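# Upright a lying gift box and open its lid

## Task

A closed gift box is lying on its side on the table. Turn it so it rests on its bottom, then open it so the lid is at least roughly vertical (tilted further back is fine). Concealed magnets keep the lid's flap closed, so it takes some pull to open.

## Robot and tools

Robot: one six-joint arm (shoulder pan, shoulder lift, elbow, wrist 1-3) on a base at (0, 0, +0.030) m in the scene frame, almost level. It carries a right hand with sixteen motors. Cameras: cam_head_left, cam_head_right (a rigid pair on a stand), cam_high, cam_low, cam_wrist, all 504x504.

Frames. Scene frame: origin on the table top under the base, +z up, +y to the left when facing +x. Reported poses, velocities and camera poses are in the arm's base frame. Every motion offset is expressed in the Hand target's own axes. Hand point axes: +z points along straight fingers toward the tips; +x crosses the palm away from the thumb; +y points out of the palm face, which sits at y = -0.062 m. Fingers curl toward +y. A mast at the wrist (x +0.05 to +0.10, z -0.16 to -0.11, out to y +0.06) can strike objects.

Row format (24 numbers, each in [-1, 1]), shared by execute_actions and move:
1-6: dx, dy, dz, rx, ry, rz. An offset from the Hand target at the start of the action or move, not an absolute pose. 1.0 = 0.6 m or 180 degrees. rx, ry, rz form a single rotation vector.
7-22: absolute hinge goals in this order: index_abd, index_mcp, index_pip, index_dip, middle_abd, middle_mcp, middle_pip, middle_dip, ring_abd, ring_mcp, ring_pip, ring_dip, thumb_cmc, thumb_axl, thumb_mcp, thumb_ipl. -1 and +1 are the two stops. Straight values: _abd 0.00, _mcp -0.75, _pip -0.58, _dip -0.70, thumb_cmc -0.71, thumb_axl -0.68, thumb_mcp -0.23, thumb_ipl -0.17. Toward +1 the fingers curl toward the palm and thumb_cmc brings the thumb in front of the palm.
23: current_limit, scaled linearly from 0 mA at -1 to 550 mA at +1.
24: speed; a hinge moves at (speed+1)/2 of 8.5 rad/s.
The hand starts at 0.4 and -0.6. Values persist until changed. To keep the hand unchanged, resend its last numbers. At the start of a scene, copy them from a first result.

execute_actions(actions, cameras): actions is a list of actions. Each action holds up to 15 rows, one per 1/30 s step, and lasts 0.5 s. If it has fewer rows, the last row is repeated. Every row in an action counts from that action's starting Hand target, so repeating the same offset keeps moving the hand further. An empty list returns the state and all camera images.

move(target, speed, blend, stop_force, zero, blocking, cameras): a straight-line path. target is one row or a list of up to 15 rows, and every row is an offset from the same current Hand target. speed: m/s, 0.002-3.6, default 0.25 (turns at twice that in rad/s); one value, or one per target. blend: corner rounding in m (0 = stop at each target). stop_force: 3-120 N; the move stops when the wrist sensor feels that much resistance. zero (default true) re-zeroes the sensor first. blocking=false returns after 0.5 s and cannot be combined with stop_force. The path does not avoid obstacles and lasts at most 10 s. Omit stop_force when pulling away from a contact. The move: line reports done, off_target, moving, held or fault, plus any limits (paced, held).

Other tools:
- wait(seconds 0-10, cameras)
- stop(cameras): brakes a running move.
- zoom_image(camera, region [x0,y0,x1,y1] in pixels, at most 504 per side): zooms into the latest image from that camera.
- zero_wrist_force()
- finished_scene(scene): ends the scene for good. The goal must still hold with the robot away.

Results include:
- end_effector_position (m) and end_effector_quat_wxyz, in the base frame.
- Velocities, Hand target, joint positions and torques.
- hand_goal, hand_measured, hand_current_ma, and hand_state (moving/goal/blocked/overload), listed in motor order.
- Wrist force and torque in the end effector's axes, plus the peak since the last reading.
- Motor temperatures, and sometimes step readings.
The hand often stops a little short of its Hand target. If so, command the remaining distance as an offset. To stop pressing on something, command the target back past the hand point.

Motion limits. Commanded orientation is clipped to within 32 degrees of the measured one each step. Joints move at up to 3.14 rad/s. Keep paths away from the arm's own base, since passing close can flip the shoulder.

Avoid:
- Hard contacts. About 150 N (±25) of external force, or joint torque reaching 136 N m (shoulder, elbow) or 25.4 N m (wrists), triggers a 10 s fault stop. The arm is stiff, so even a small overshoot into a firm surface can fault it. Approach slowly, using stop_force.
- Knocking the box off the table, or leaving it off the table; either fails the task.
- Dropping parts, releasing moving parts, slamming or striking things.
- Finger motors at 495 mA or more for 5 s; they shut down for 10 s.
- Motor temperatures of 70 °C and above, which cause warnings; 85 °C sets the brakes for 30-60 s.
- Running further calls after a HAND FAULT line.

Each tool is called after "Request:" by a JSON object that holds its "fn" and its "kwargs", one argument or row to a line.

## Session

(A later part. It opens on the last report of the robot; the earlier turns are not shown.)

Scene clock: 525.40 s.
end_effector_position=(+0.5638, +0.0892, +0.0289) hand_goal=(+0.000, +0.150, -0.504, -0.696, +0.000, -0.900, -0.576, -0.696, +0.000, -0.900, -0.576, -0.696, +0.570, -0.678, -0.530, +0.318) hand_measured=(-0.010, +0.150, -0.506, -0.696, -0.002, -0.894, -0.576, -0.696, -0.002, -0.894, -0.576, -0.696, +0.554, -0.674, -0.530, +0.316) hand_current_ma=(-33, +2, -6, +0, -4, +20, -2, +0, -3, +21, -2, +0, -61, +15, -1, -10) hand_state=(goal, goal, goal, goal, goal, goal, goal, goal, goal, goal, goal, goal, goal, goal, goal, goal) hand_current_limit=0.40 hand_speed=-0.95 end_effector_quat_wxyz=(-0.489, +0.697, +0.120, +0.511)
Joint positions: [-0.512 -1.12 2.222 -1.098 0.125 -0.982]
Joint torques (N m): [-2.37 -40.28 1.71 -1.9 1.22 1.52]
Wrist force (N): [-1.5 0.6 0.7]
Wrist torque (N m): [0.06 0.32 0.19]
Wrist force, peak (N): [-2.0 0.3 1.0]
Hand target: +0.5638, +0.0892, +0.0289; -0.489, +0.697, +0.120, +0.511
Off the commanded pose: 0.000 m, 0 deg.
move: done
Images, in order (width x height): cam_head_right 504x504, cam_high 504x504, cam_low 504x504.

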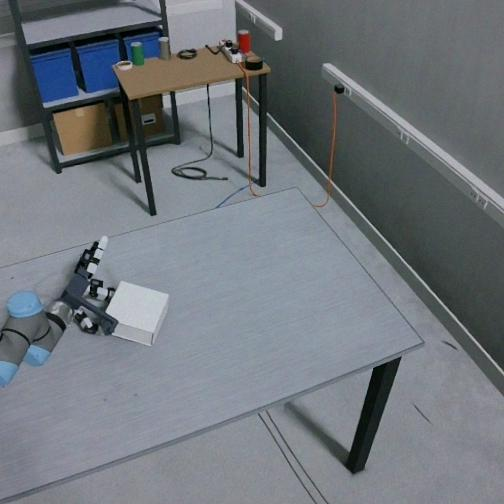

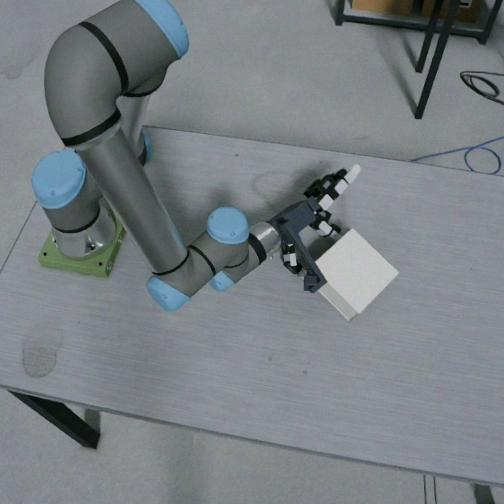

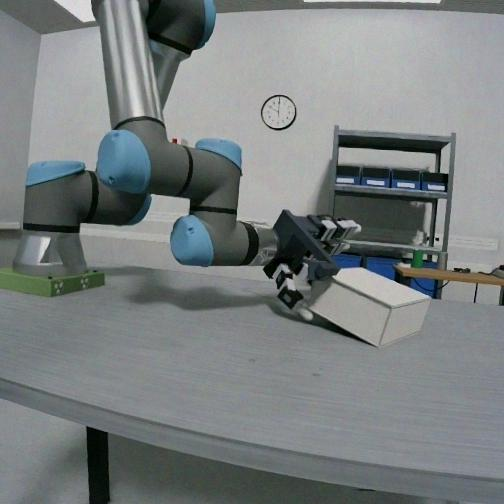

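Request:
{"fn": "move", "kwargs": {
  "target": [-0.0373,-0.0553,0,0,0,0,0,0.15,-0.504,-0.696,0,-0.9,-0.576,-0.696,0,-0.9,-0.576,-0.696,0.571,-0.678,-0.53,0.319,0.4,-0.95],
  "speed": 0.03,
  "stop_force": 8,
  "cameras": ["cam_low","cam_high","cam_head_right"]
}}

Request:
{"fn": "zoom_image", "kwargs": {
  "camera": "cam_low",
  "region": [290, 200, 464, 374]
}}

Request:
{"fn": "zoom_image", "kwargs": {
  "camera": "cam_high",
  "region": [270, 200, 430, 360]
}}

Scene clock: 540.70 s.
end_effector_position=(+0.5317, +0.1130, +0.0289) hand_goal=(+0.000, +0.150, -0.504, -0.696, +0.000, -0.900, -0.576, -0.696, +0.000, -0.900, -0.576, -0.696, +0.570, -0.678, -0.530, +0.318) hand_measured=(-0.010, +0.150, -0.506, -0.696, -0.002, -0.894, -0.576, -0.696, -0.002, -0.894, -0.576, -0.696, +0.554, -0.674, -0.530, +0.316) hand_current_ma=(-33, +3, -6, +0, -4, +20, -2, +0, -3, +21, -2, +0, -57, +15, -1, -10) hand_state=(goal, goal, goal, goal, goal, goal, goal, goal, goal, goal, goal, goal, goal, goal, goal, goal) hand_current_limit=0.40 hand_speed=-0.95 end_effector_quat_wxyz=(-0.489, +0.697, +0.120, +0.511)
Joint positions: [-0.496 -1.169 2.324 -1.151 0.141 -0.982]
Joint torques (N m): [5.14 -37.33 3.3 -2.16 2 1.53]
Wrist force (N): [-1.0 0.4 0.7]
Wrist torque (N m): [0.01 0.27 0.16]
Wrist force, peak (N): [-1.9 0.8 0.9]
Hand target: +0.5317, +0.1130, +0.0289; -0.489, +0.697, +0.120, +0.511
Off the commanded pose: 0.000 m, 0 deg.
move: done
Images, in order (width x height): cam_head_right 504x504, cam_high 504x504, cam_low 504x504.

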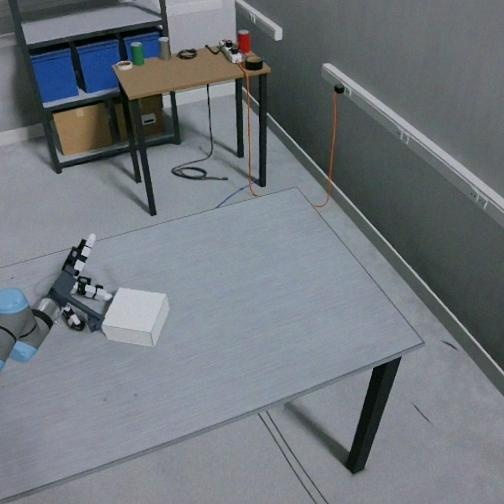

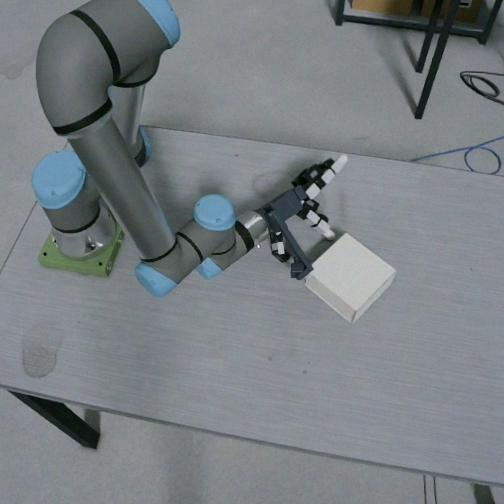

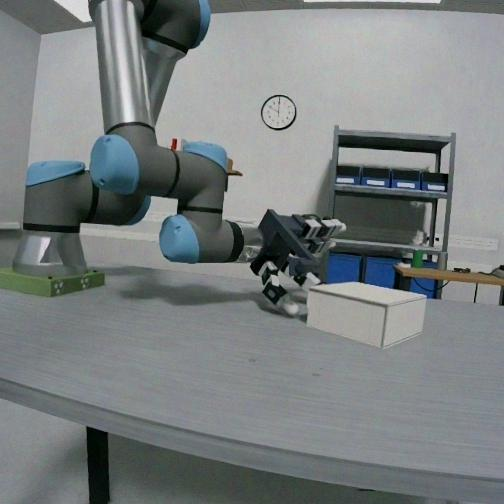

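Scaled by 2.897.

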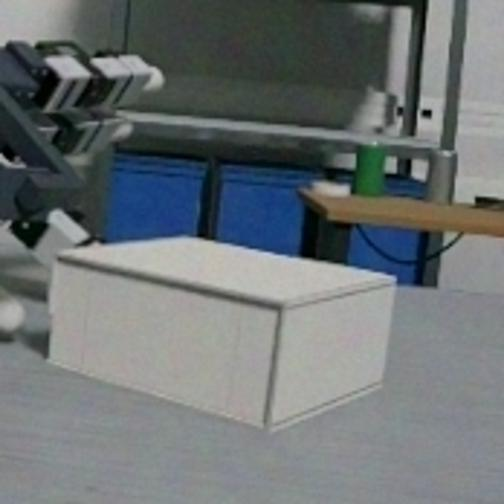

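Scaled by 3.150.

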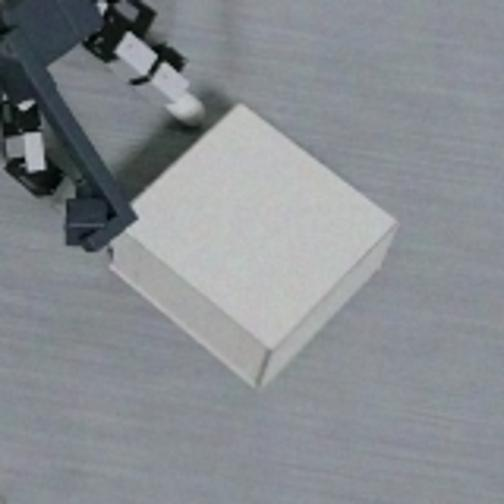

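Request:
{"fn": "move", "kwargs": {
  "target": [
    [0.2088,-0.2003,-0.0222,0,0,0,0,-0.616,-0.285,0.03,0,-0.616,-0.285,0.03,0,-0.616,-0.285,0.03,-0.714,-0.678,-0.226,-0.168,0.4,-0.4],
    [0.1903,-0.019,-0.089,-0.1355,-0.4889,-0.161,0,-0.616,-0.285,0.03,0,-0.616,-0.285,0.03,0,-0.616,-0.285,0.03,-0.714,-0.678,-0.226,-0.168,0.4,-0.4]
  ],
  "blend": [0.03,0],
  "speed": 0.35,
  "cameras": ["all"]
}}

Request:
{"fn": "zoom_image", "kwargs": {
  "camera": "cam_high",
  "region": [250, 180, 430, 360]
}}

Request:
{"fn": "zoom_image", "kwargs": {
  "camera": "cam_low",
  "region": [270, 200, 444, 374]
}}

Scene clock: 743.93 s.
end_effector_position=(+0.5436, +0.0378, +0.1300) hand_goal=(+0.000, -0.616, -0.286, +0.030, +0.000, -0.616, -0.286, +0.030, +0.000, -0.616, -0.286, +0.030, -0.714, -0.678, -0.226, -0.168) hand_measured=(-0.004, -0.616, -0.288, +0.028, -0.002, -0.614, -0.288, +0.028, -0.002, -0.614, -0.288, +0.028, -0.712, -0.676, -0.224, -0.166) hand_current_ma=(-8, +3, -5, -8, -4, +3, -4, -7, -4, +3, -4, -8, +7, +4, +9, +10) hand_state=(goal, goal, goal, goal, goal, goal, goal, goal, goal, goal, goal, goal, goal, goal, goal, goal) hand_current_limit=0.40 hand_speed=-0.40 end_effector_quat_wxyz=(+0.000, +0.881, +0.473, +0.000)
Joint positions: [-0.061 -1.438 2.046 -2.179 -1.572 0.523]
Joint torques (N m): [5.87 -17.42 -28.89 -0.81 -1.86 1.73]
Wrist force (N): [-0.7 0.5 0.2]
Wrist torque (N m): [0.13 -0.05 -0.13]
Wrist force, peak (N): [0.8 -4.8 -1.0]
Hand target: +0.5436, +0.0378, +0.1300; +0.000, +0.881, +0.473, +0.000
Off the commanded pose: 0.000 m, 0 deg.
move: done; limits=paced
camera_calibration:
cam_wrist: T_world_to_cam=[[0.0714062, -0.997112, -0.0258543, 0.0406511], [-0.712304, -0.0691207, 0.698459, 0.264051], [-0.698229, -0.0314582, -0.715183, 0.597705], [0, 0, 0, 1]] pos_world=[0.602517, 0.0775878, 0.24409]

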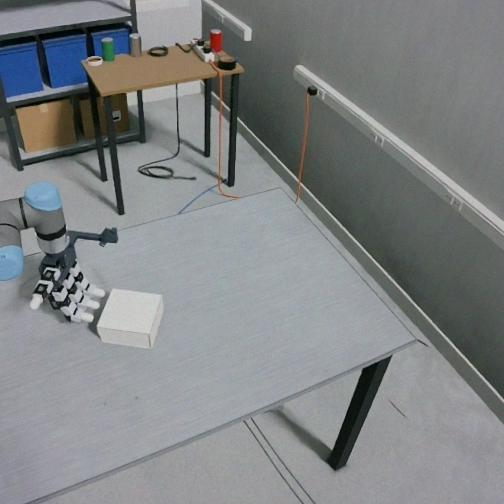

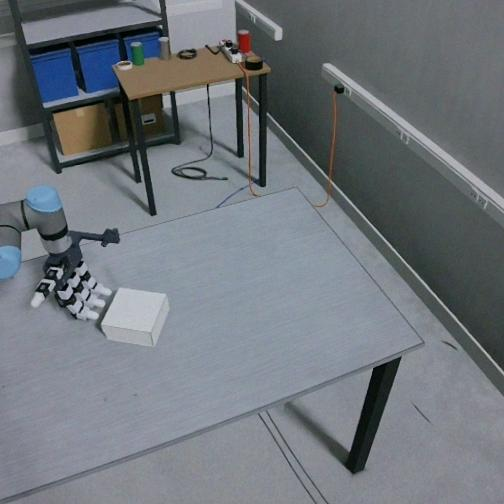

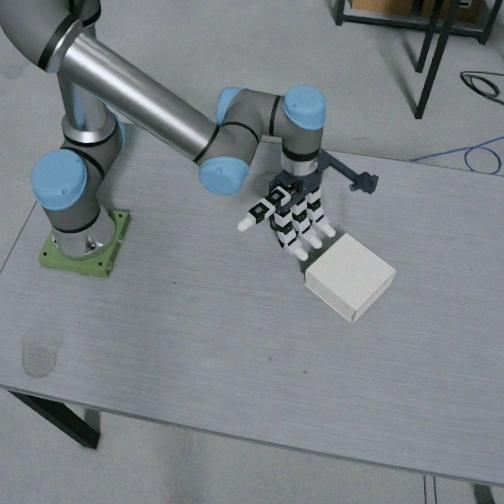

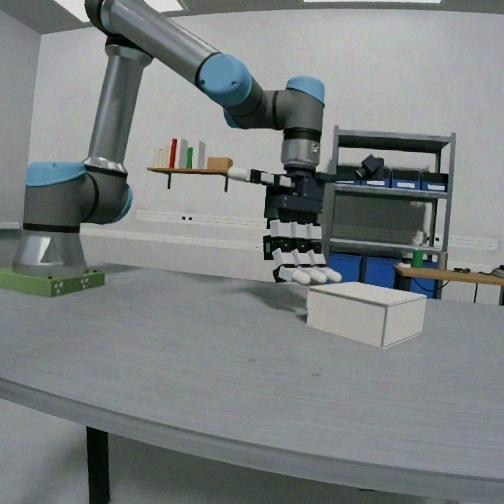

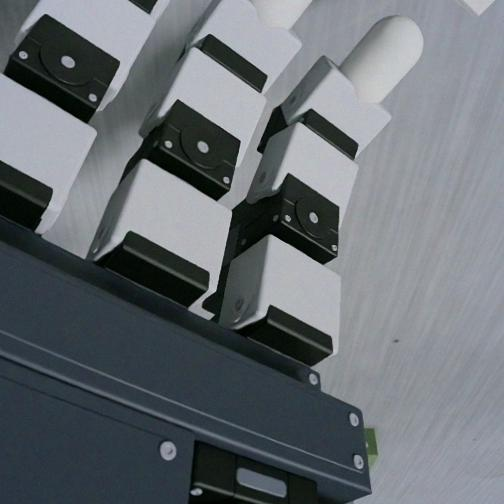

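Scaled by 2.800.

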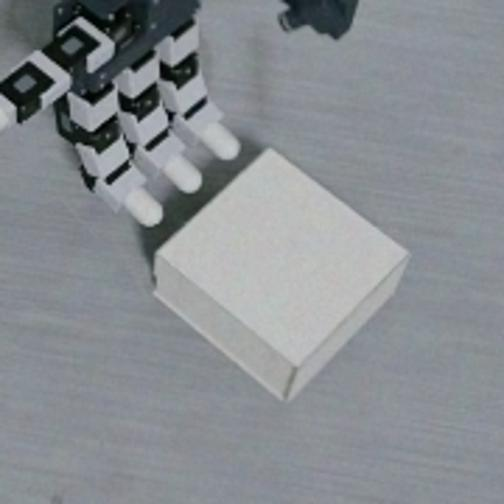

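Scaled by 2.897.

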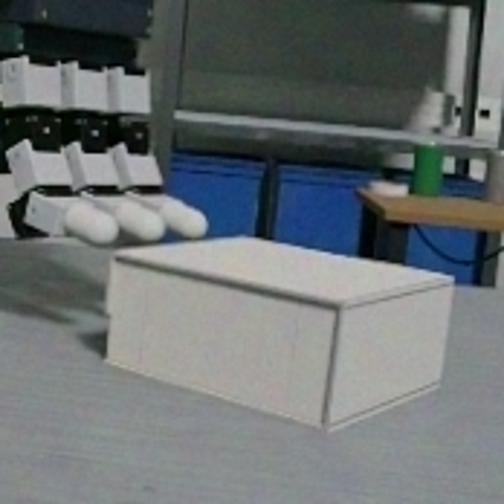

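Request:
{"fn": "move", "kwargs": {
  "target": [0,0,0.1083,0,0,0,0,-0.616,-0.285,0.03,0,-0.616,-0.285,0.03,0,-0.616,-0.285,0.03,-0.714,-0.678,-0.226,-0.168,0.4,-0.4],
  "speed": 0.15
}}

Request:
{"fn": "move", "kwargs": {
  "target": [0,0,0.04,0,0,0,0,-0.616,-0.285,0.03,0,-0.616,-0.285,0.03,0,-0.616,-0.285,0.03,-0.714,-0.678,-0.226,-0.168,0.4,-0.4],
  "speed": 0.02,
  "stop_force": 3,
  "cameras": ["cam_high","cam_low"]
}}

Request:
{"fn": "zoom_image", "kwargs": {
  "camera": "cam_high",
  "region": [250, 180, 430, 360]
}}

Request:
{"fn": "zoom_image", "kwargs": {
  "camera": "cam_low",
  "region": [260, 220, 380, 340]
}}

Scene clock: 775.40 s.
end_effector_position=(+0.5438, +0.0377, +0.0742) hand_goal=(+0.000, -0.616, -0.286, +0.030, +0.000, -0.616, -0.286, +0.030, +0.000, -0.616, -0.286, +0.030, -0.714, -0.678, -0.226, -0.168) hand_measured=(-0.004, -0.620, -0.292, +0.028, -0.004, -0.618, -0.290, +0.028, -0.016, -0.616, -0.312, +0.028, -0.712, -0.676, -0.222, -0.166) hand_current_ma=(-8, -15, -18, -8, -9, -10, -15, -7, -47, -1, -101, -8, +6, +4, +13, +10) hand_state=(goal, goal, goal, goal, goal, goal, goal, goal, goal, goal, blocked, goal, goal, goal, goal, goal) hand_current_limit=0.40 hand_speed=-0.40 end_effector_quat_wxyz=(+0.001, +0.881, +0.473, +0.001)
Joint positions: [-0.061 -1.342 2.112 -2.342 -1.572 0.523]
Joint torques (N m): [-1.42 -28.74 -15.46 -2.88 0.01 -0.03]
Wrist force (N): [-2.3 -1.1 -11.1]
Wrist torque (N m): [0.94 0.62 -0.30]
Wrist force, peak (N): [-12.7 -18.0 -141.8]
Hand target: +0.5438, +0.0377, +0.0742; +0.001, +0.881, +0.473, +0.001 (not the last commanded pose)
Off the commanded pose: 0.009 m, 0 deg.
FORCE FAULT: contact force on the arm reached its limit, and the arm stopped for 10 seconds. The contact can be on any part of the arm, not only on its tool. That time counts as 20 of the actions that you can send in this scene. The arm's remaining commands of this call were not run. During the stop the arm's controller moved it back a little. The arm's target is now where it stood when the stop ended, not its last command. The arm accepts commands again.
move: fault

not run: an earlier result of this reply reported a stop or a fault. Calls in your next reply go to the robot.

Scaled by 2.800.
This view is cut from an older image: the scene may have changed since it was taken.

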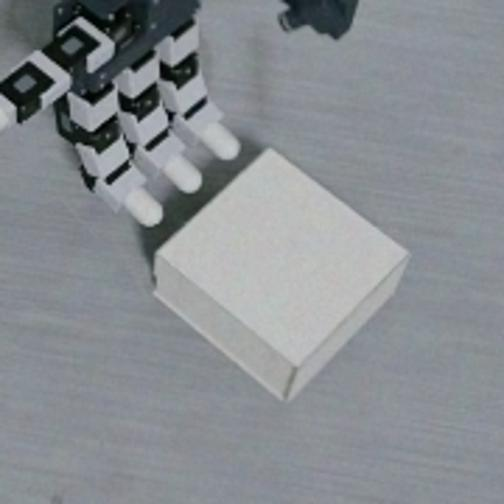

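Scaled by 4.200.
This view is cut from an older image: the scene may have changed since it was taken.

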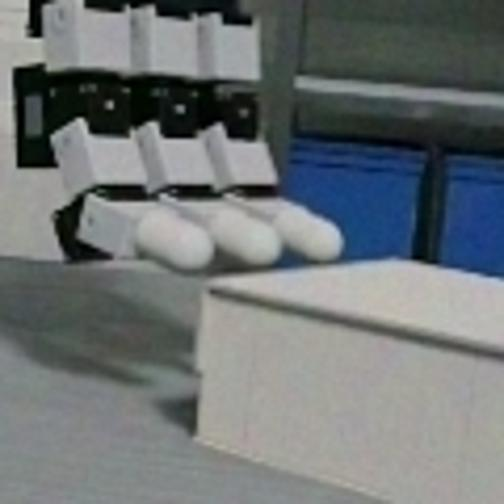

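Request:
{"fn": "execute_actions", "kwargs": {
  "actions": []
}}

Request:
{"fn": "zoom_image", "kwargs": {
  "camera": "cam_high",
  "region": [250, 180, 430, 360]
}}

Request:
{"fn": "zoom_image", "kwargs": {
  "camera": "cam_low",
  "region": [260, 220, 380, 340]
}}

Scene clock: 782.23 s.
end_effector_position=(+0.5438, +0.0377, +0.0742) hand_goal=(+0.000, -0.616, -0.286, +0.030, +0.000, -0.616, -0.286, +0.030, +0.000, -0.616, -0.286, +0.030, -0.714, -0.678, -0.226, -0.168) hand_measured=(-0.004, -0.620, -0.292, +0.028, -0.004, -0.618, -0.290, +0.028, -0.016, -0.616, -0.312, +0.028, -0.712, -0.676, -0.222, -0.166) hand_current_ma=(-8, -15, -18, -8, -9, -10, -15, -7, -47, -1, -101, -8, +6, +4, +13, +10) hand_state=(goal, goal, goal, goal, goal, goal, goal, goal, goal, goal, blocked, goal, goal, goal, goal, goal) hand_current_limit=0.40 hand_speed=-0.40 end_effector_quat_wxyz=(+0.001, +0.881, +0.473, +0.001)
Joint positions: [-0.061 -1.342 2.112 -2.342 -1.572 0.523]
Joint velocities: within noise
Joint torques (N m): [-1.4 -29.71 -15.74 -2.45 0.01 0.01]
Motor temperatures (°C): [28 27 28 34 29 29]
Wrist force (N): [-2.0 -1.1 -11.2]
Wrist torque (N m): [0.93 0.59 -0.27]
Wrist force, peak (N): [-2.1 -1.3 -11.3]
Hand target: +0.5438, +0.0377, +0.0742; +0.001, +0.881, +0.473, +0.001 (not the last commanded pose)
Off the commanded pose: 0.009 m, 0 deg.
camera_calibration:
cam_wrist: T_world_to_cam=[[0.0714545, -0.997116, -0.0255884, 0.0390315], [-0.713541, -0.0690252, 0.697205, 0.303921], [-0.696961, -0.0315601, -0.716415, 0.557354], [0, 0, 0, 1]] pos_world=[0.602525, 0.0774873, 0.1884]

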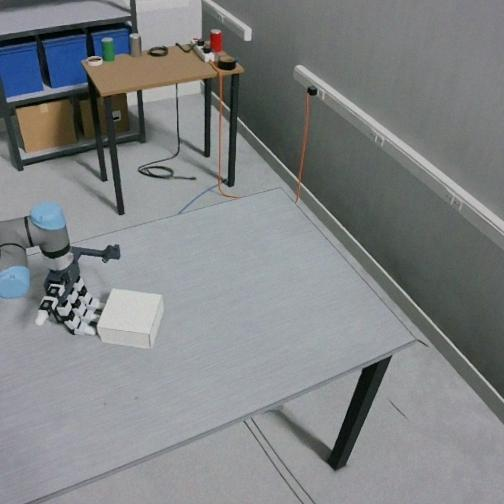

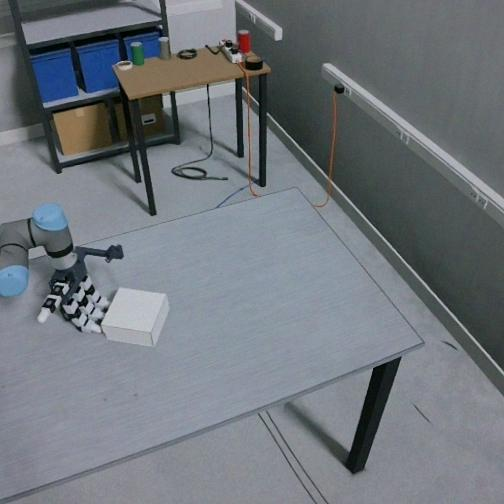

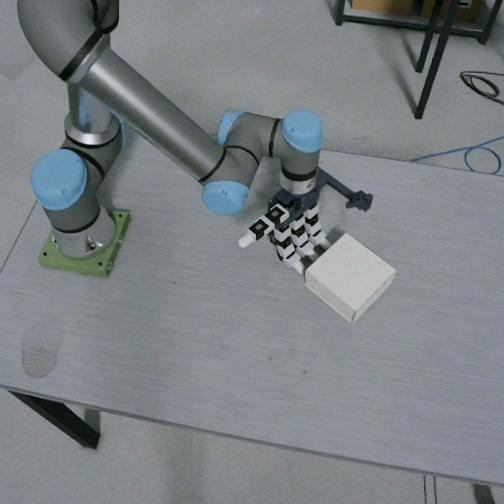

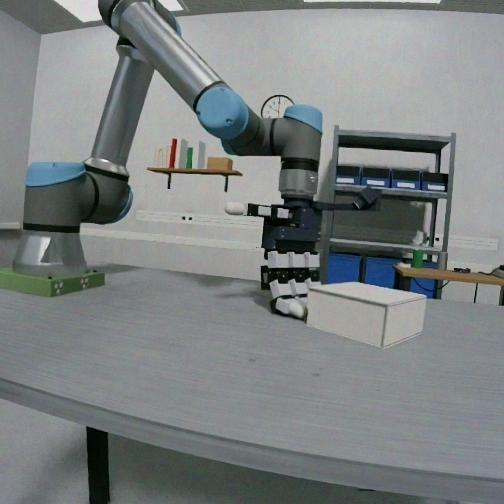

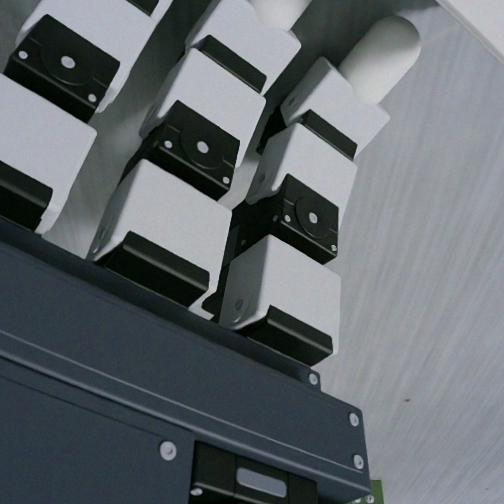

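Scaled by 2.800.

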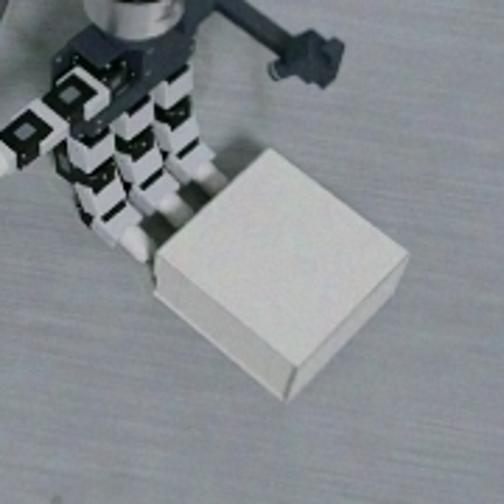

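Scaled by 4.200.

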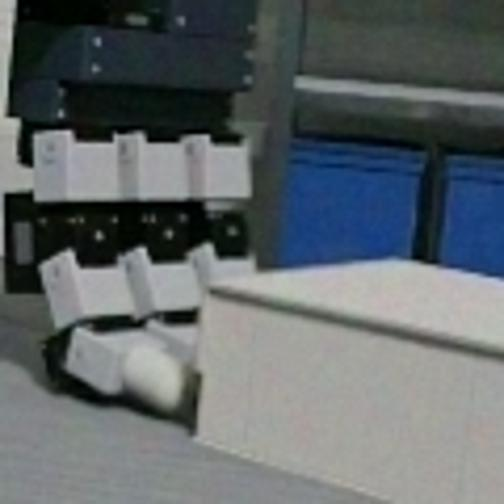

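Request:
{"fn": "move", "kwargs": {
  "target": [0,0,-0.03,0,0,0,0,-0.616,-0.285,-0.261,0,-0.616,-0.285,-0.261,0,-0.616,-0.285,-0.261,-0.714,-0.678,-0.226,-0.168,0.4,-0.4],
  "speed": 0.05
}}

Request:
{"fn": "move", "kwargs": {
  "target": [0,0,0.045,0,0,0,0,-0.616,-0.285,-0.261,0,-0.616,-0.285,-0.261,0,-0.616,-0.285,-0.261,-0.714,-0.678,-0.226,-0.168,0.4,-0.4],
  "speed": 0.01,
  "stop_force": 3,
  "cameras": ["cam_high","cam_low"]
}}

Request:
{"fn": "zoom_image", "kwargs": {
  "camera": "cam_low",
  "region": [260, 220, 380, 340]
}}

Scene clock: 811.20 s.
end_effector_position=(+0.5438, +0.0377, +0.0921) hand_goal=(+0.000, -0.616, -0.286, -0.262, +0.000, -0.616, -0.286, -0.262, +0.000, -0.616, -0.286, -0.262, -0.714, -0.678, -0.226, -0.168) hand_measured=(-0.004, -0.616, -0.284, -0.260, -0.004, -0.614, -0.284, -0.260, -0.004, -0.614, -0.284, -0.260, -0.712, -0.676, -0.222, -0.166) hand_current_ma=(-8, +3, +5, +7, -9, +3, +4, +6, -8, +3, +5, +7, +6, +4, +13, +10) hand_state=(goal, goal, goal, goal, goal, goal, goal, goal, goal, goal, goal, goal, goal, goal, goal, goal) hand_current_limit=0.40 hand_speed=-0.40 end_effector_quat_wxyz=(+0.001, +0.881, +0.473, +0.001)
Joint positions: [-0.061 -1.375 2.093 -2.291 -1.572 0.523]
Joint torques (N m): [4.39 -40.24 -27.88 -0.95 -1.12 1.18]
Wrist force (N): [-0.4 0.0 0.2]
Wrist torque (N m): [0.07 -0.06 -0.09]
Wrist force, peak (N): [-1.8 -14.1 -21.2]
Hand target: +0.5438, +0.0377, +0.0922; +0.001, +0.881, +0.473, +0.001
Off the commanded pose: 0.000 m, 0 deg.
move: done

Scene clock: 813.43 s.
end_effector_position=(+0.5438, +0.0377, +0.0822) hand_goal=(+0.000, -0.616, -0.286, -0.262, +0.000, -0.616, -0.286, -0.262, +0.000, -0.616, -0.286, -0.262, -0.714, -0.678, -0.226, -0.168) hand_measured=(-0.004, -0.616, -0.284, -0.260, -0.002, -0.616, -0.284, -0.260, -0.002, -0.618, -0.278, -0.252, -0.712, -0.676, -0.222, -0.166) hand_current_ma=(-8, +2, +5, +7, -7, +3, +4, +6, -8, -10, +24, +32, +6, +4, +13, +10) hand_state=(goal, goal, goal, goal, goal, goal, goal, goal, goal, goal, goal, goal, goal, goal, goal, goal) hand_current_limit=0.40 hand_speed=-0.40 end_effector_quat_wxyz=(+0.001, +0.881, +0.473, +0.001)
Joint positions: [-0.061 -1.357 2.104 -2.319 -1.572 0.523]
Joint torques (N m): [0.98 -37.98 -26.94 -0.69 -0.8 0.03]
Wrist force (N): [-0.4 -0.4 -0.8]
Wrist torque (N m): [0.17 -0.06 -0.10]
Wrist force, peak (N): [-0.4 -3.8 -5.1]
Hand target: +0.5438, +0.0377, +0.0822; +0.001, +0.881, +0.473, +0.001 (not the last commanded pose)
Off the commanded pose: 0.017 m, 0 deg.
move: contact
Images, in order (width x height): cam_high 504x504, cam_low 504x504.

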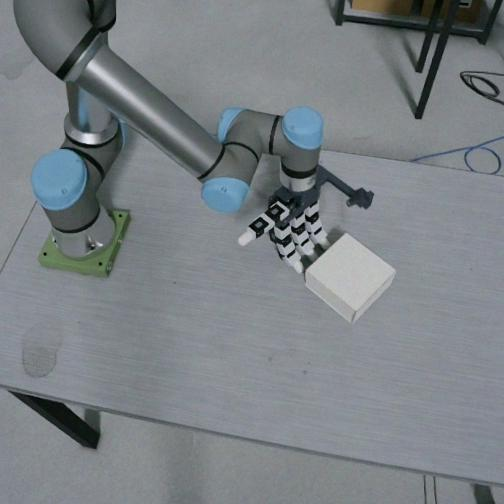

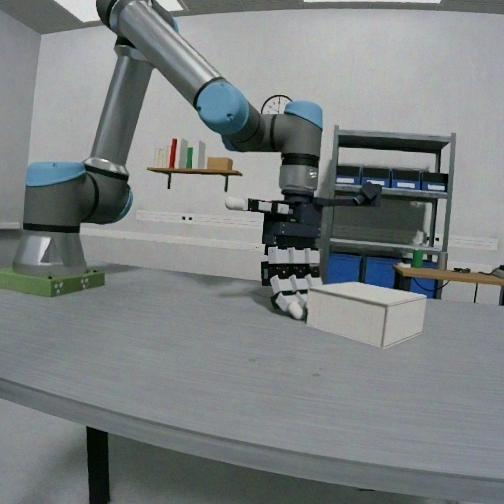

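Scaled by 4.200.

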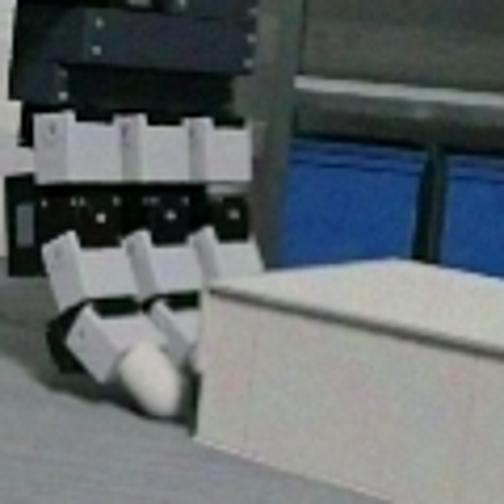

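Request:
{"fn": "move", "kwargs": {
  "target": [0,0,-0.005,0,0,0,0,-0.616,-0.285,-0.261,0,-0.616,-0.285,-0.261,0,-0.616,-0.285,-0.261,-0.714,-0.678,-0.226,-0.168,0.7,-0.4],
  "speed": 0.05
}}

Request:
{"fn": "move", "kwargs": {
  "target": [0,0.08,0,0,0,0,0,-0.616,-0.285,-0.261,0,-0.616,-0.285,-0.261,0,-0.616,-0.285,-0.261,-0.714,-0.678,-0.226,-0.168,0.7,-0.4],
  "speed": 0.02,
  "stop_force": 3,
  "cameras": ["cam_high","cam_low"]
}}

Request:
{"fn": "zoom_image", "kwargs": {
  "camera": "cam_low",
  "region": [260, 220, 380, 340]
}}

Request:
{"fn": "zoom_image", "kwargs": {
  "camera": "cam_high",
  "region": [250, 180, 430, 360]
}}

Scene clock: 831.53 s.
end_effector_position=(+0.5438, +0.0377, +0.0851) hand_goal=(+0.000, -0.616, -0.286, -0.262, +0.000, -0.616, -0.286, -0.262, +0.000, -0.616, -0.286, -0.262, -0.714, -0.678, -0.226, -0.168) hand_measured=(-0.004, -0.616, -0.284, -0.260, -0.002, -0.616, -0.284, -0.260, -0.002, -0.618, -0.284, -0.260, -0.712, -0.676, -0.222, -0.166) hand_current_ma=(-8, +2, +5, +7, -7, +3, +4, +6, -8, -8, +5, +7, +6, +4, +13, +10) hand_state=(goal, goal, goal, goal, goal, goal, goal, goal, goal, goal, goal, goal, goal, goal, goal, goal) hand_current_limit=0.70 hand_speed=-0.40 end_effector_quat_wxyz=(+0.001, +0.881, +0.473, +0.001)
Joint positions: [-0.061 -1.362 2.101 -2.311 -1.572 0.523]
Joint torques (N m): [2.33 -37.99 -27.03 -0.59 -0.89 0.3]
Wrist force (N): [-0.2 0.2 0.4]
Wrist torque (N m): [0.08 -0.10 -0.06]
Wrist force, peak (N): [-1.0 -0.5 -1.1]
Hand target: +0.5438, +0.0377, +0.0852; +0.001, +0.881, +0.473, +0.001
Off the commanded pose: 0.000 m, 0 deg.
move: done

Scene clock: 834.97 s.
end_effector_position=(+0.5838, +0.0112, +0.0853) hand_goal=(+0.000, -0.616, -0.286, -0.262, +0.000, -0.616, -0.286, -0.262, +0.000, -0.616, -0.286, -0.262, -0.714, -0.678, -0.226, -0.168) hand_measured=(-0.004, -0.616, -0.286, -0.260, -0.002, -0.618, -0.286, -0.260, -0.002, -0.622, -0.286, -0.260, -0.712, -0.676, -0.222, -0.166) hand_current_ma=(-8, -2, +2, +6, -7, -10, +0, +6, -4, -20, -1, +4, +6, +4, +13, +10) hand_state=(goal, goal, goal, goal, goal, goal, goal, goal, goal, goal, goal, goal, goal, goal, goal, goal) hand_current_limit=0.70 hand_speed=-0.40 end_effector_quat_wxyz=(+0.001, +0.881, +0.473, +0.001)
Joint positions: [-0.108 -1.291 2.004 -2.285 -1.572 0.477]
Joint torques (N m): [-8.39 -23.43 -27.35 -0.76 1.61 -1.67]
Wrist force (N): [-0.2 -0.6 0.0]
Wrist torque (N m): [0.15 -0.12 -0.04]
Wrist force, peak (N): [-0.6 0.7 0.4]
Hand target: +0.5838, +0.0112, +0.0853; +0.001, +0.881, +0.473, +0.001
Off the commanded pose: 0.000 m, 0 deg.
move: done
Images, in order (width x height): cam_high 504x504, cam_low 504x504.

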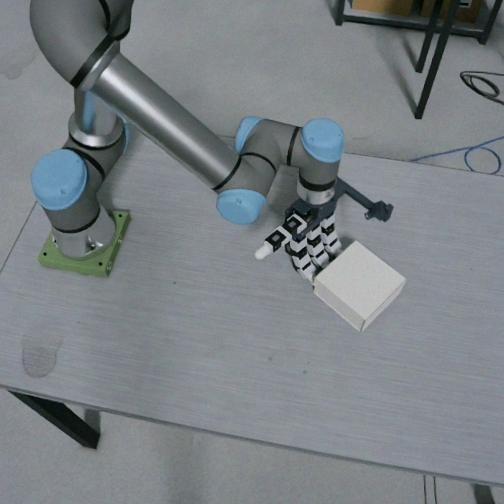

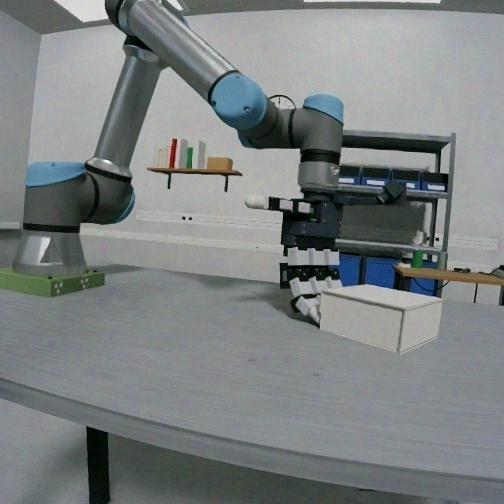

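Scaled by 4.200.

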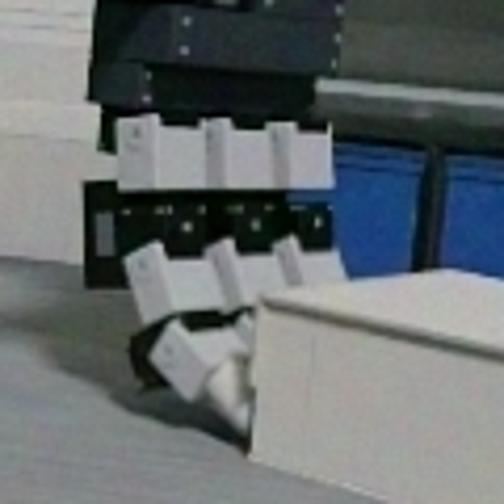

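Scaled by 2.800.

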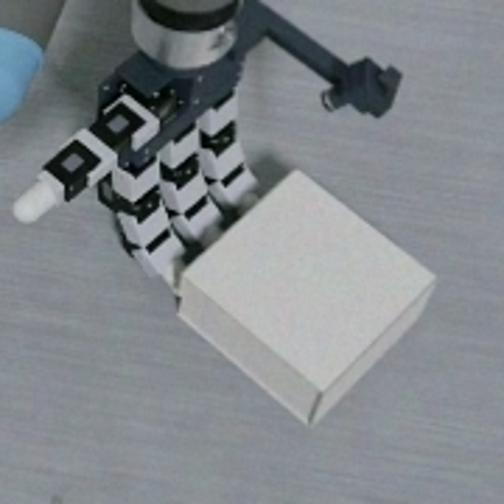

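Request:
{"fn": "move", "kwargs": {
  "target": [0,0.007,-0.04,0,0,0,0,-0.616,-0.285,-0.261,0,-0.616,-0.285,-0.261,0,-0.616,-0.285,-0.261,-0.714,-0.678,-0.226,-0.168,0.7,-0.4],
  "speed": 0.03,
  "cameras": ["cam_high","cam_low"]
}}

Request:
{"fn": "zoom_image", "kwargs": {
  "camera": "cam_low",
  "region": [260, 220, 380, 340]
}}

Request:
{"fn": "zoom_image", "kwargs": {
  "camera": "cam_high",
  "region": [250, 180, 430, 360]
}}

Scene clock: 851.33 s.
end_effector_position=(+0.5873, +0.0089, +0.1092) hand_goal=(+0.000, -0.616, -0.286, -0.262, +0.000, -0.616, -0.286, -0.262, +0.000, -0.616, -0.286, -0.262, -0.714, -0.678, -0.226, -0.168) hand_measured=(-0.002, -0.620, -0.290, -0.262, -0.002, -0.622, -0.288, -0.262, -0.002, -0.622, -0.288, -0.262, -0.712, -0.676, -0.222, -0.166) hand_current_ma=(-8, -17, -11, -1, -7, -18, -8, -1, -4, -20, -7, +0, +6, +4, +13, +10) hand_state=(goal, goal, goal, goal, goal, goal, goal, goal, goal, goal, goal, goal, goal, goal, goal, goal) hand_current_limit=0.70 hand_speed=-0.40 end_effector_quat_wxyz=(+0.001, +0.881, +0.473, +0.001)
Joint positions: [-0.111 -1.324 1.97 -2.219 -1.572 0.473]
Joint torques (N m): [-8.18 -42.58 -26.39 -0.69 0.78 -1.66]
Wrist force (N): [-0.5 -0.2 0.6]
Wrist torque (N m): [0.13 -0.09 -0.03]
Wrist force, peak (N): [-0.7 -0.2 0.9]
Hand target: +0.5873, +0.0089, +0.1093; +0.001, +0.881, +0.473, +0.001
Off the commanded pose: 0.000 m, 0 deg.
move: done
Images, in order (width x height): cam_high 504x504, cam_low 504x504.

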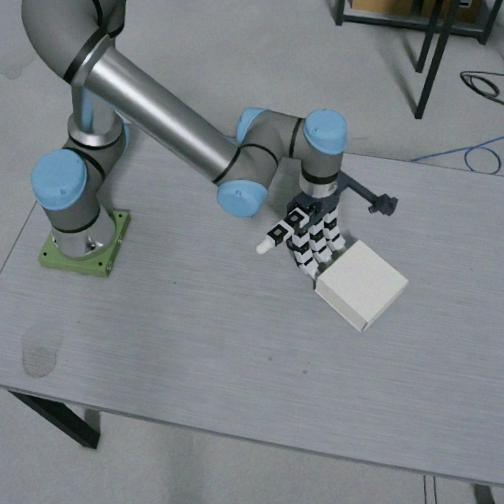

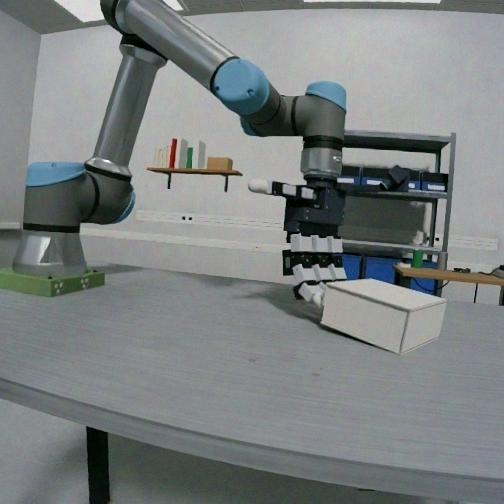

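Scaled by 4.200.

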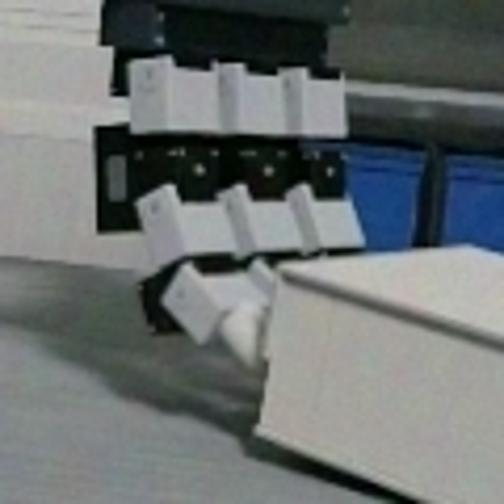

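Scaled by 2.800.

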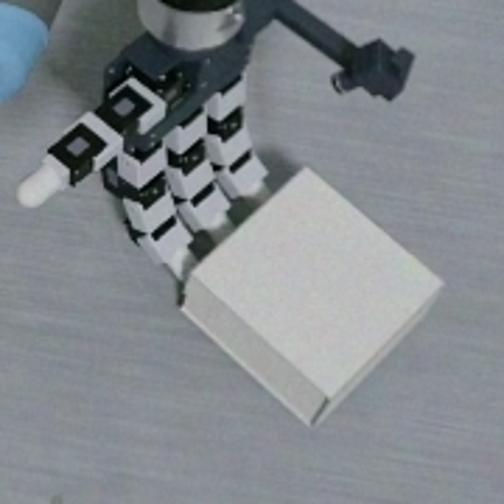

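Request:
{"fn": "move", "kwargs": {
  "target": [
    [0,-0.007,0.04,0,0,0,0,-0.616,-0.285,-0.261,0,-0.616,-0.285,-0.261,0,-0.616,-0.285,-0.261,-0.714,-0.678,-0.226,-0.168,0.7,-0.4],
    [0,-0.1,0.035,0,0,0,0,-0.616,-0.285,-0.261,0,-0.616,-0.285,-0.261,0,-0.616,-0.285,-0.261,-0.714,-0.678,-0.226,-0.168,0.7,-0.4]
  ],
  "speed": [0.03,0.1],
  "cameras": ["cam_high","cam_low"]
}}

Request:
{"fn": "zoom_image", "kwargs": {
  "camera": "cam_low",
  "region": [300, 270, 350, 340]
}}

Request:
{"fn": "zoom_image", "kwargs": {
  "camera": "cam_high",
  "region": [300, 250, 380, 340]
}}

Request:
{"fn": "zoom_image", "kwargs": {
  "camera": "cam_low",
  "region": [380, 290, 450, 360]
}}

Scene clock: 1023.50 s.
end_effector_position=(+0.5374, +0.0419, +0.0882) hand_goal=(+0.000, -0.616, -0.286, -0.262, +0.000, -0.616, -0.286, -0.262, +0.000, -0.616, -0.286, -0.262, -0.714, -0.678, -0.226, -0.168) hand_measured=(-0.002, -0.620, -0.290, -0.262, -0.002, -0.620, -0.288, -0.262, -0.002, -0.622, -0.288, -0.262, -0.712, -0.676, -0.222, -0.166) hand_current_ma=(-8, -14, -11, -1, -7, -16, -8, -1, -4, -18, -9, +0, +5, +4, +13, +10) hand_state=(goal, goal, goal, goal, goal, goal, goal, goal, goal, goal, goal, goal, goal, goal, goal, goal) hand_current_limit=0.70 hand_speed=-0.40 end_effector_quat_wxyz=(+0.001, +0.881, +0.473, +0.001)
Joint positions: [-0.053 -1.379 2.112 -2.305 -1.572 0.531]
Joint torques (N m): [4.47 -39.01 -2.63 -4.18 -1.76 1.92]
Wrist force (N): [-0.5 0.1 0.4]
Wrist torque (N m): [0.07 -0.07 -0.09]
Wrist force, peak (N): [-0.6 -0.4 0.9]
Hand target: +0.5373, +0.0420, +0.0882; +0.001, +0.881, +0.473, +0.001
Off the commanded pose: 0.000 m, 0 deg.
move: done
Images, in order (width x height): cam_high 504x504, cam_low 504x504.

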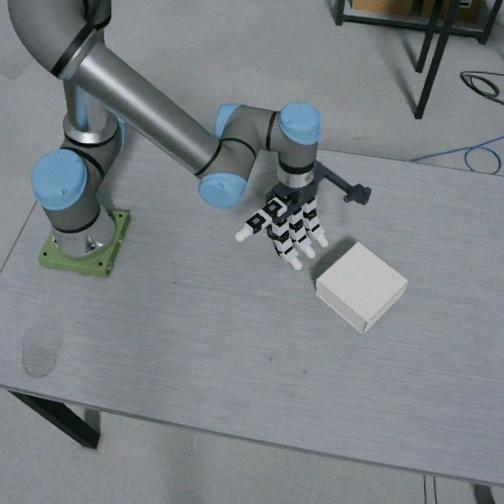

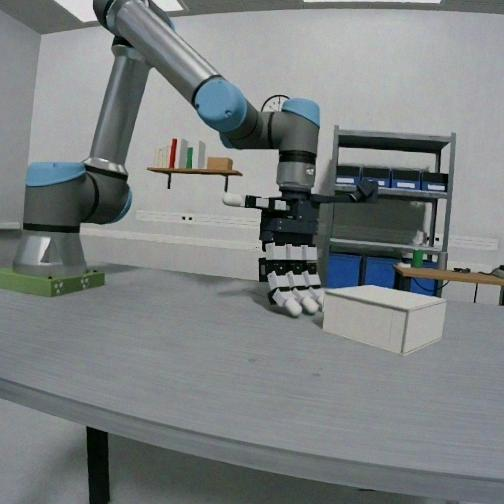

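Scaled by 7.200.

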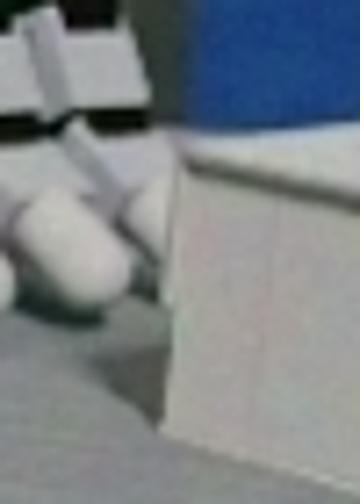

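Scaled by 5.600.

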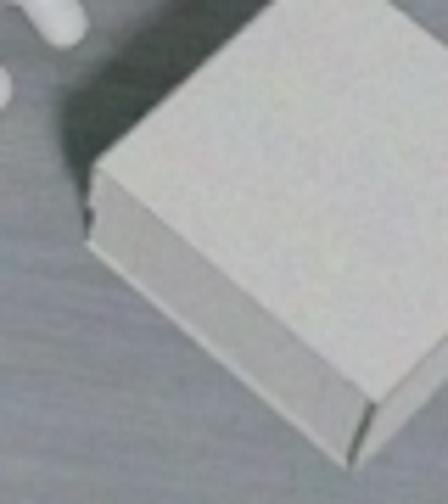

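Scaled by 7.200.

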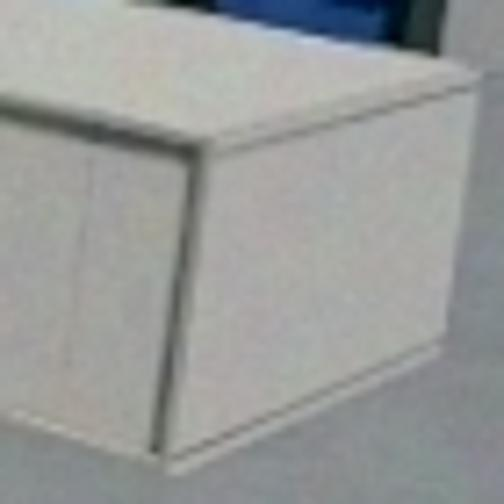

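Request:
{"fn": "move", "kwargs": {
  "target": [
    [-0.0094,0.0522,-0.3033,0,0,0,0,-0.712,0.255,-0.696,0,-0.4,-0.139,-0.696,0,-0.4,-0.139,-0.696,0.857,-0.678,-0.562,-0.059,0.4,-0.4],
    [0.0905,0.1857,-0.1197,0.3377,0.3422,0.4152,0,-0.712,0.255,-0.696,0,-0.4,-0.139,-0.696,0,-0.4,-0.139,-0.696,0.857,-0.678,-0.562,-0.059,0.4,-0.4]
  ],
  "blend": [0.03,0],
  "speed": 0.4,
  "cameras": ["all"]
}}

Request:
{"fn": "zoom_image", "kwargs": {
  "camera": "cam_high",
  "region": [270, 180, 450, 360]
}}

Request:
{"fn": "zoom_image", "kwargs": {
  "camera": "cam_low",
  "region": [270, 200, 444, 374]
}}

Scene clock: 1233.97 s.
end_effector_position=(+0.6600, +0.0258, +0.1603) hand_goal=(+0.000, -0.712, +0.254, -0.696, +0.000, -0.400, -0.140, -0.696, +0.000, -0.400, -0.140, -0.696, +0.856, -0.678, -0.562, -0.060) hand_measured=(-0.002, -0.706, +0.252, -0.694, -0.002, -0.394, -0.142, -0.694, -0.002, -0.394, -0.142, -0.694, +0.852, -0.676, -0.554, -0.062) hand_current_ma=(-8, +19, -5, +7, -7, +19, -4, +6, -4, +21, -4, +7, -10, +4, +35, -4) hand_state=(goal, goal, goal, goal, goal, goal, goal, goal, goal, goal, goal, goal, goal, goal, goal, goal) hand_current_limit=0.40 hand_speed=-0.40 end_effector_quat_wxyz=(-0.608, +0.738, -0.226, +0.188)
Joint positions: [-0.508 -1.056 1.874 -2.818 -0.212 2.006]
Joint torques (N m): [5.35 -31.76 -5.01 -4.3 0.38 1.79]
Wrist force (N): [-0.6 0.1 1.3]
Wrist torque (N m): [0.07 0.00 0.11]
Wrist force, peak (N): [-0.1 0.0 2.0]
Hand target: +0.6600, +0.0259, +0.1603; -0.608, +0.738, -0.227, +0.188
Off the commanded pose: 0.000 m, 0 deg.
move: done
camera_calibration:
cam_wrist: T_world_to_cam=[[-0.705054, 0.369717, -0.605151, 0.591238], [-0.699864, -0.225101, 0.677878, 0.324087], [0.114403, 0.901465, 0.417461, -0.0417981], [0, 0, 0, 1]] pos_world=[0.648454, -0.107959, 0.155546]

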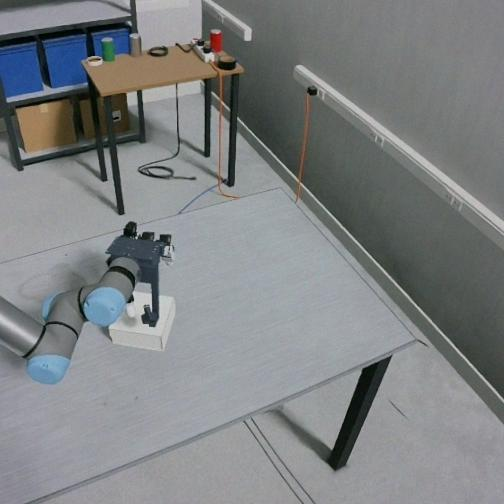

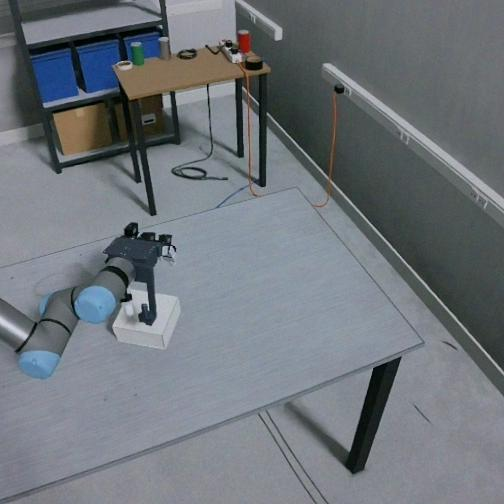

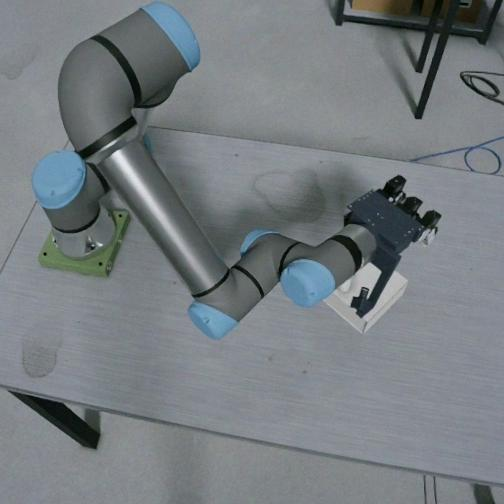

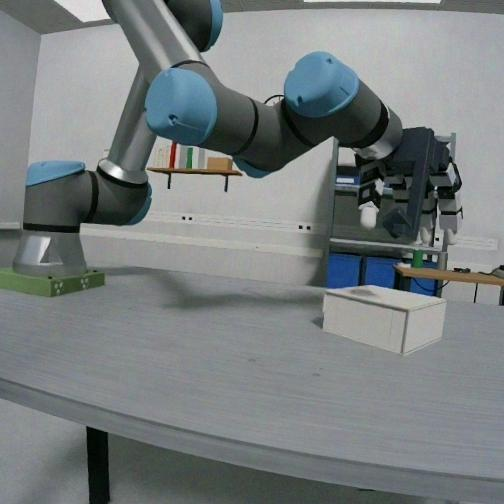

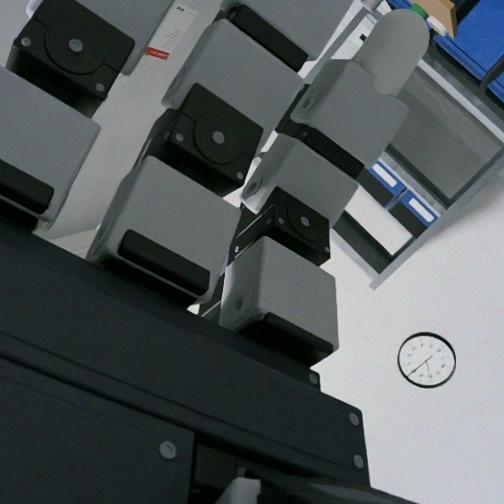

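Scaled by 2.800.

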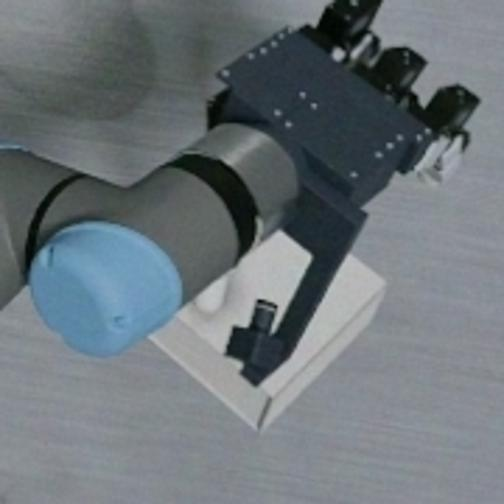

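Scaled by 2.897.

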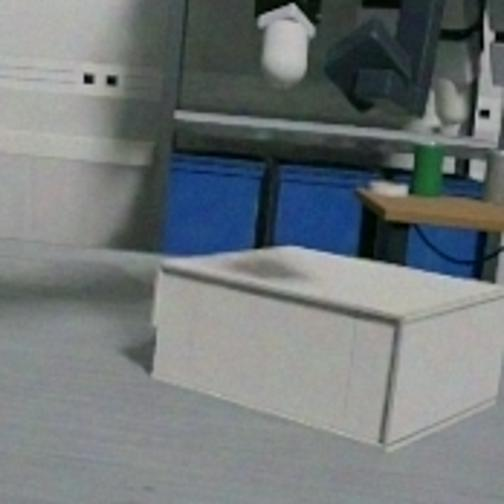

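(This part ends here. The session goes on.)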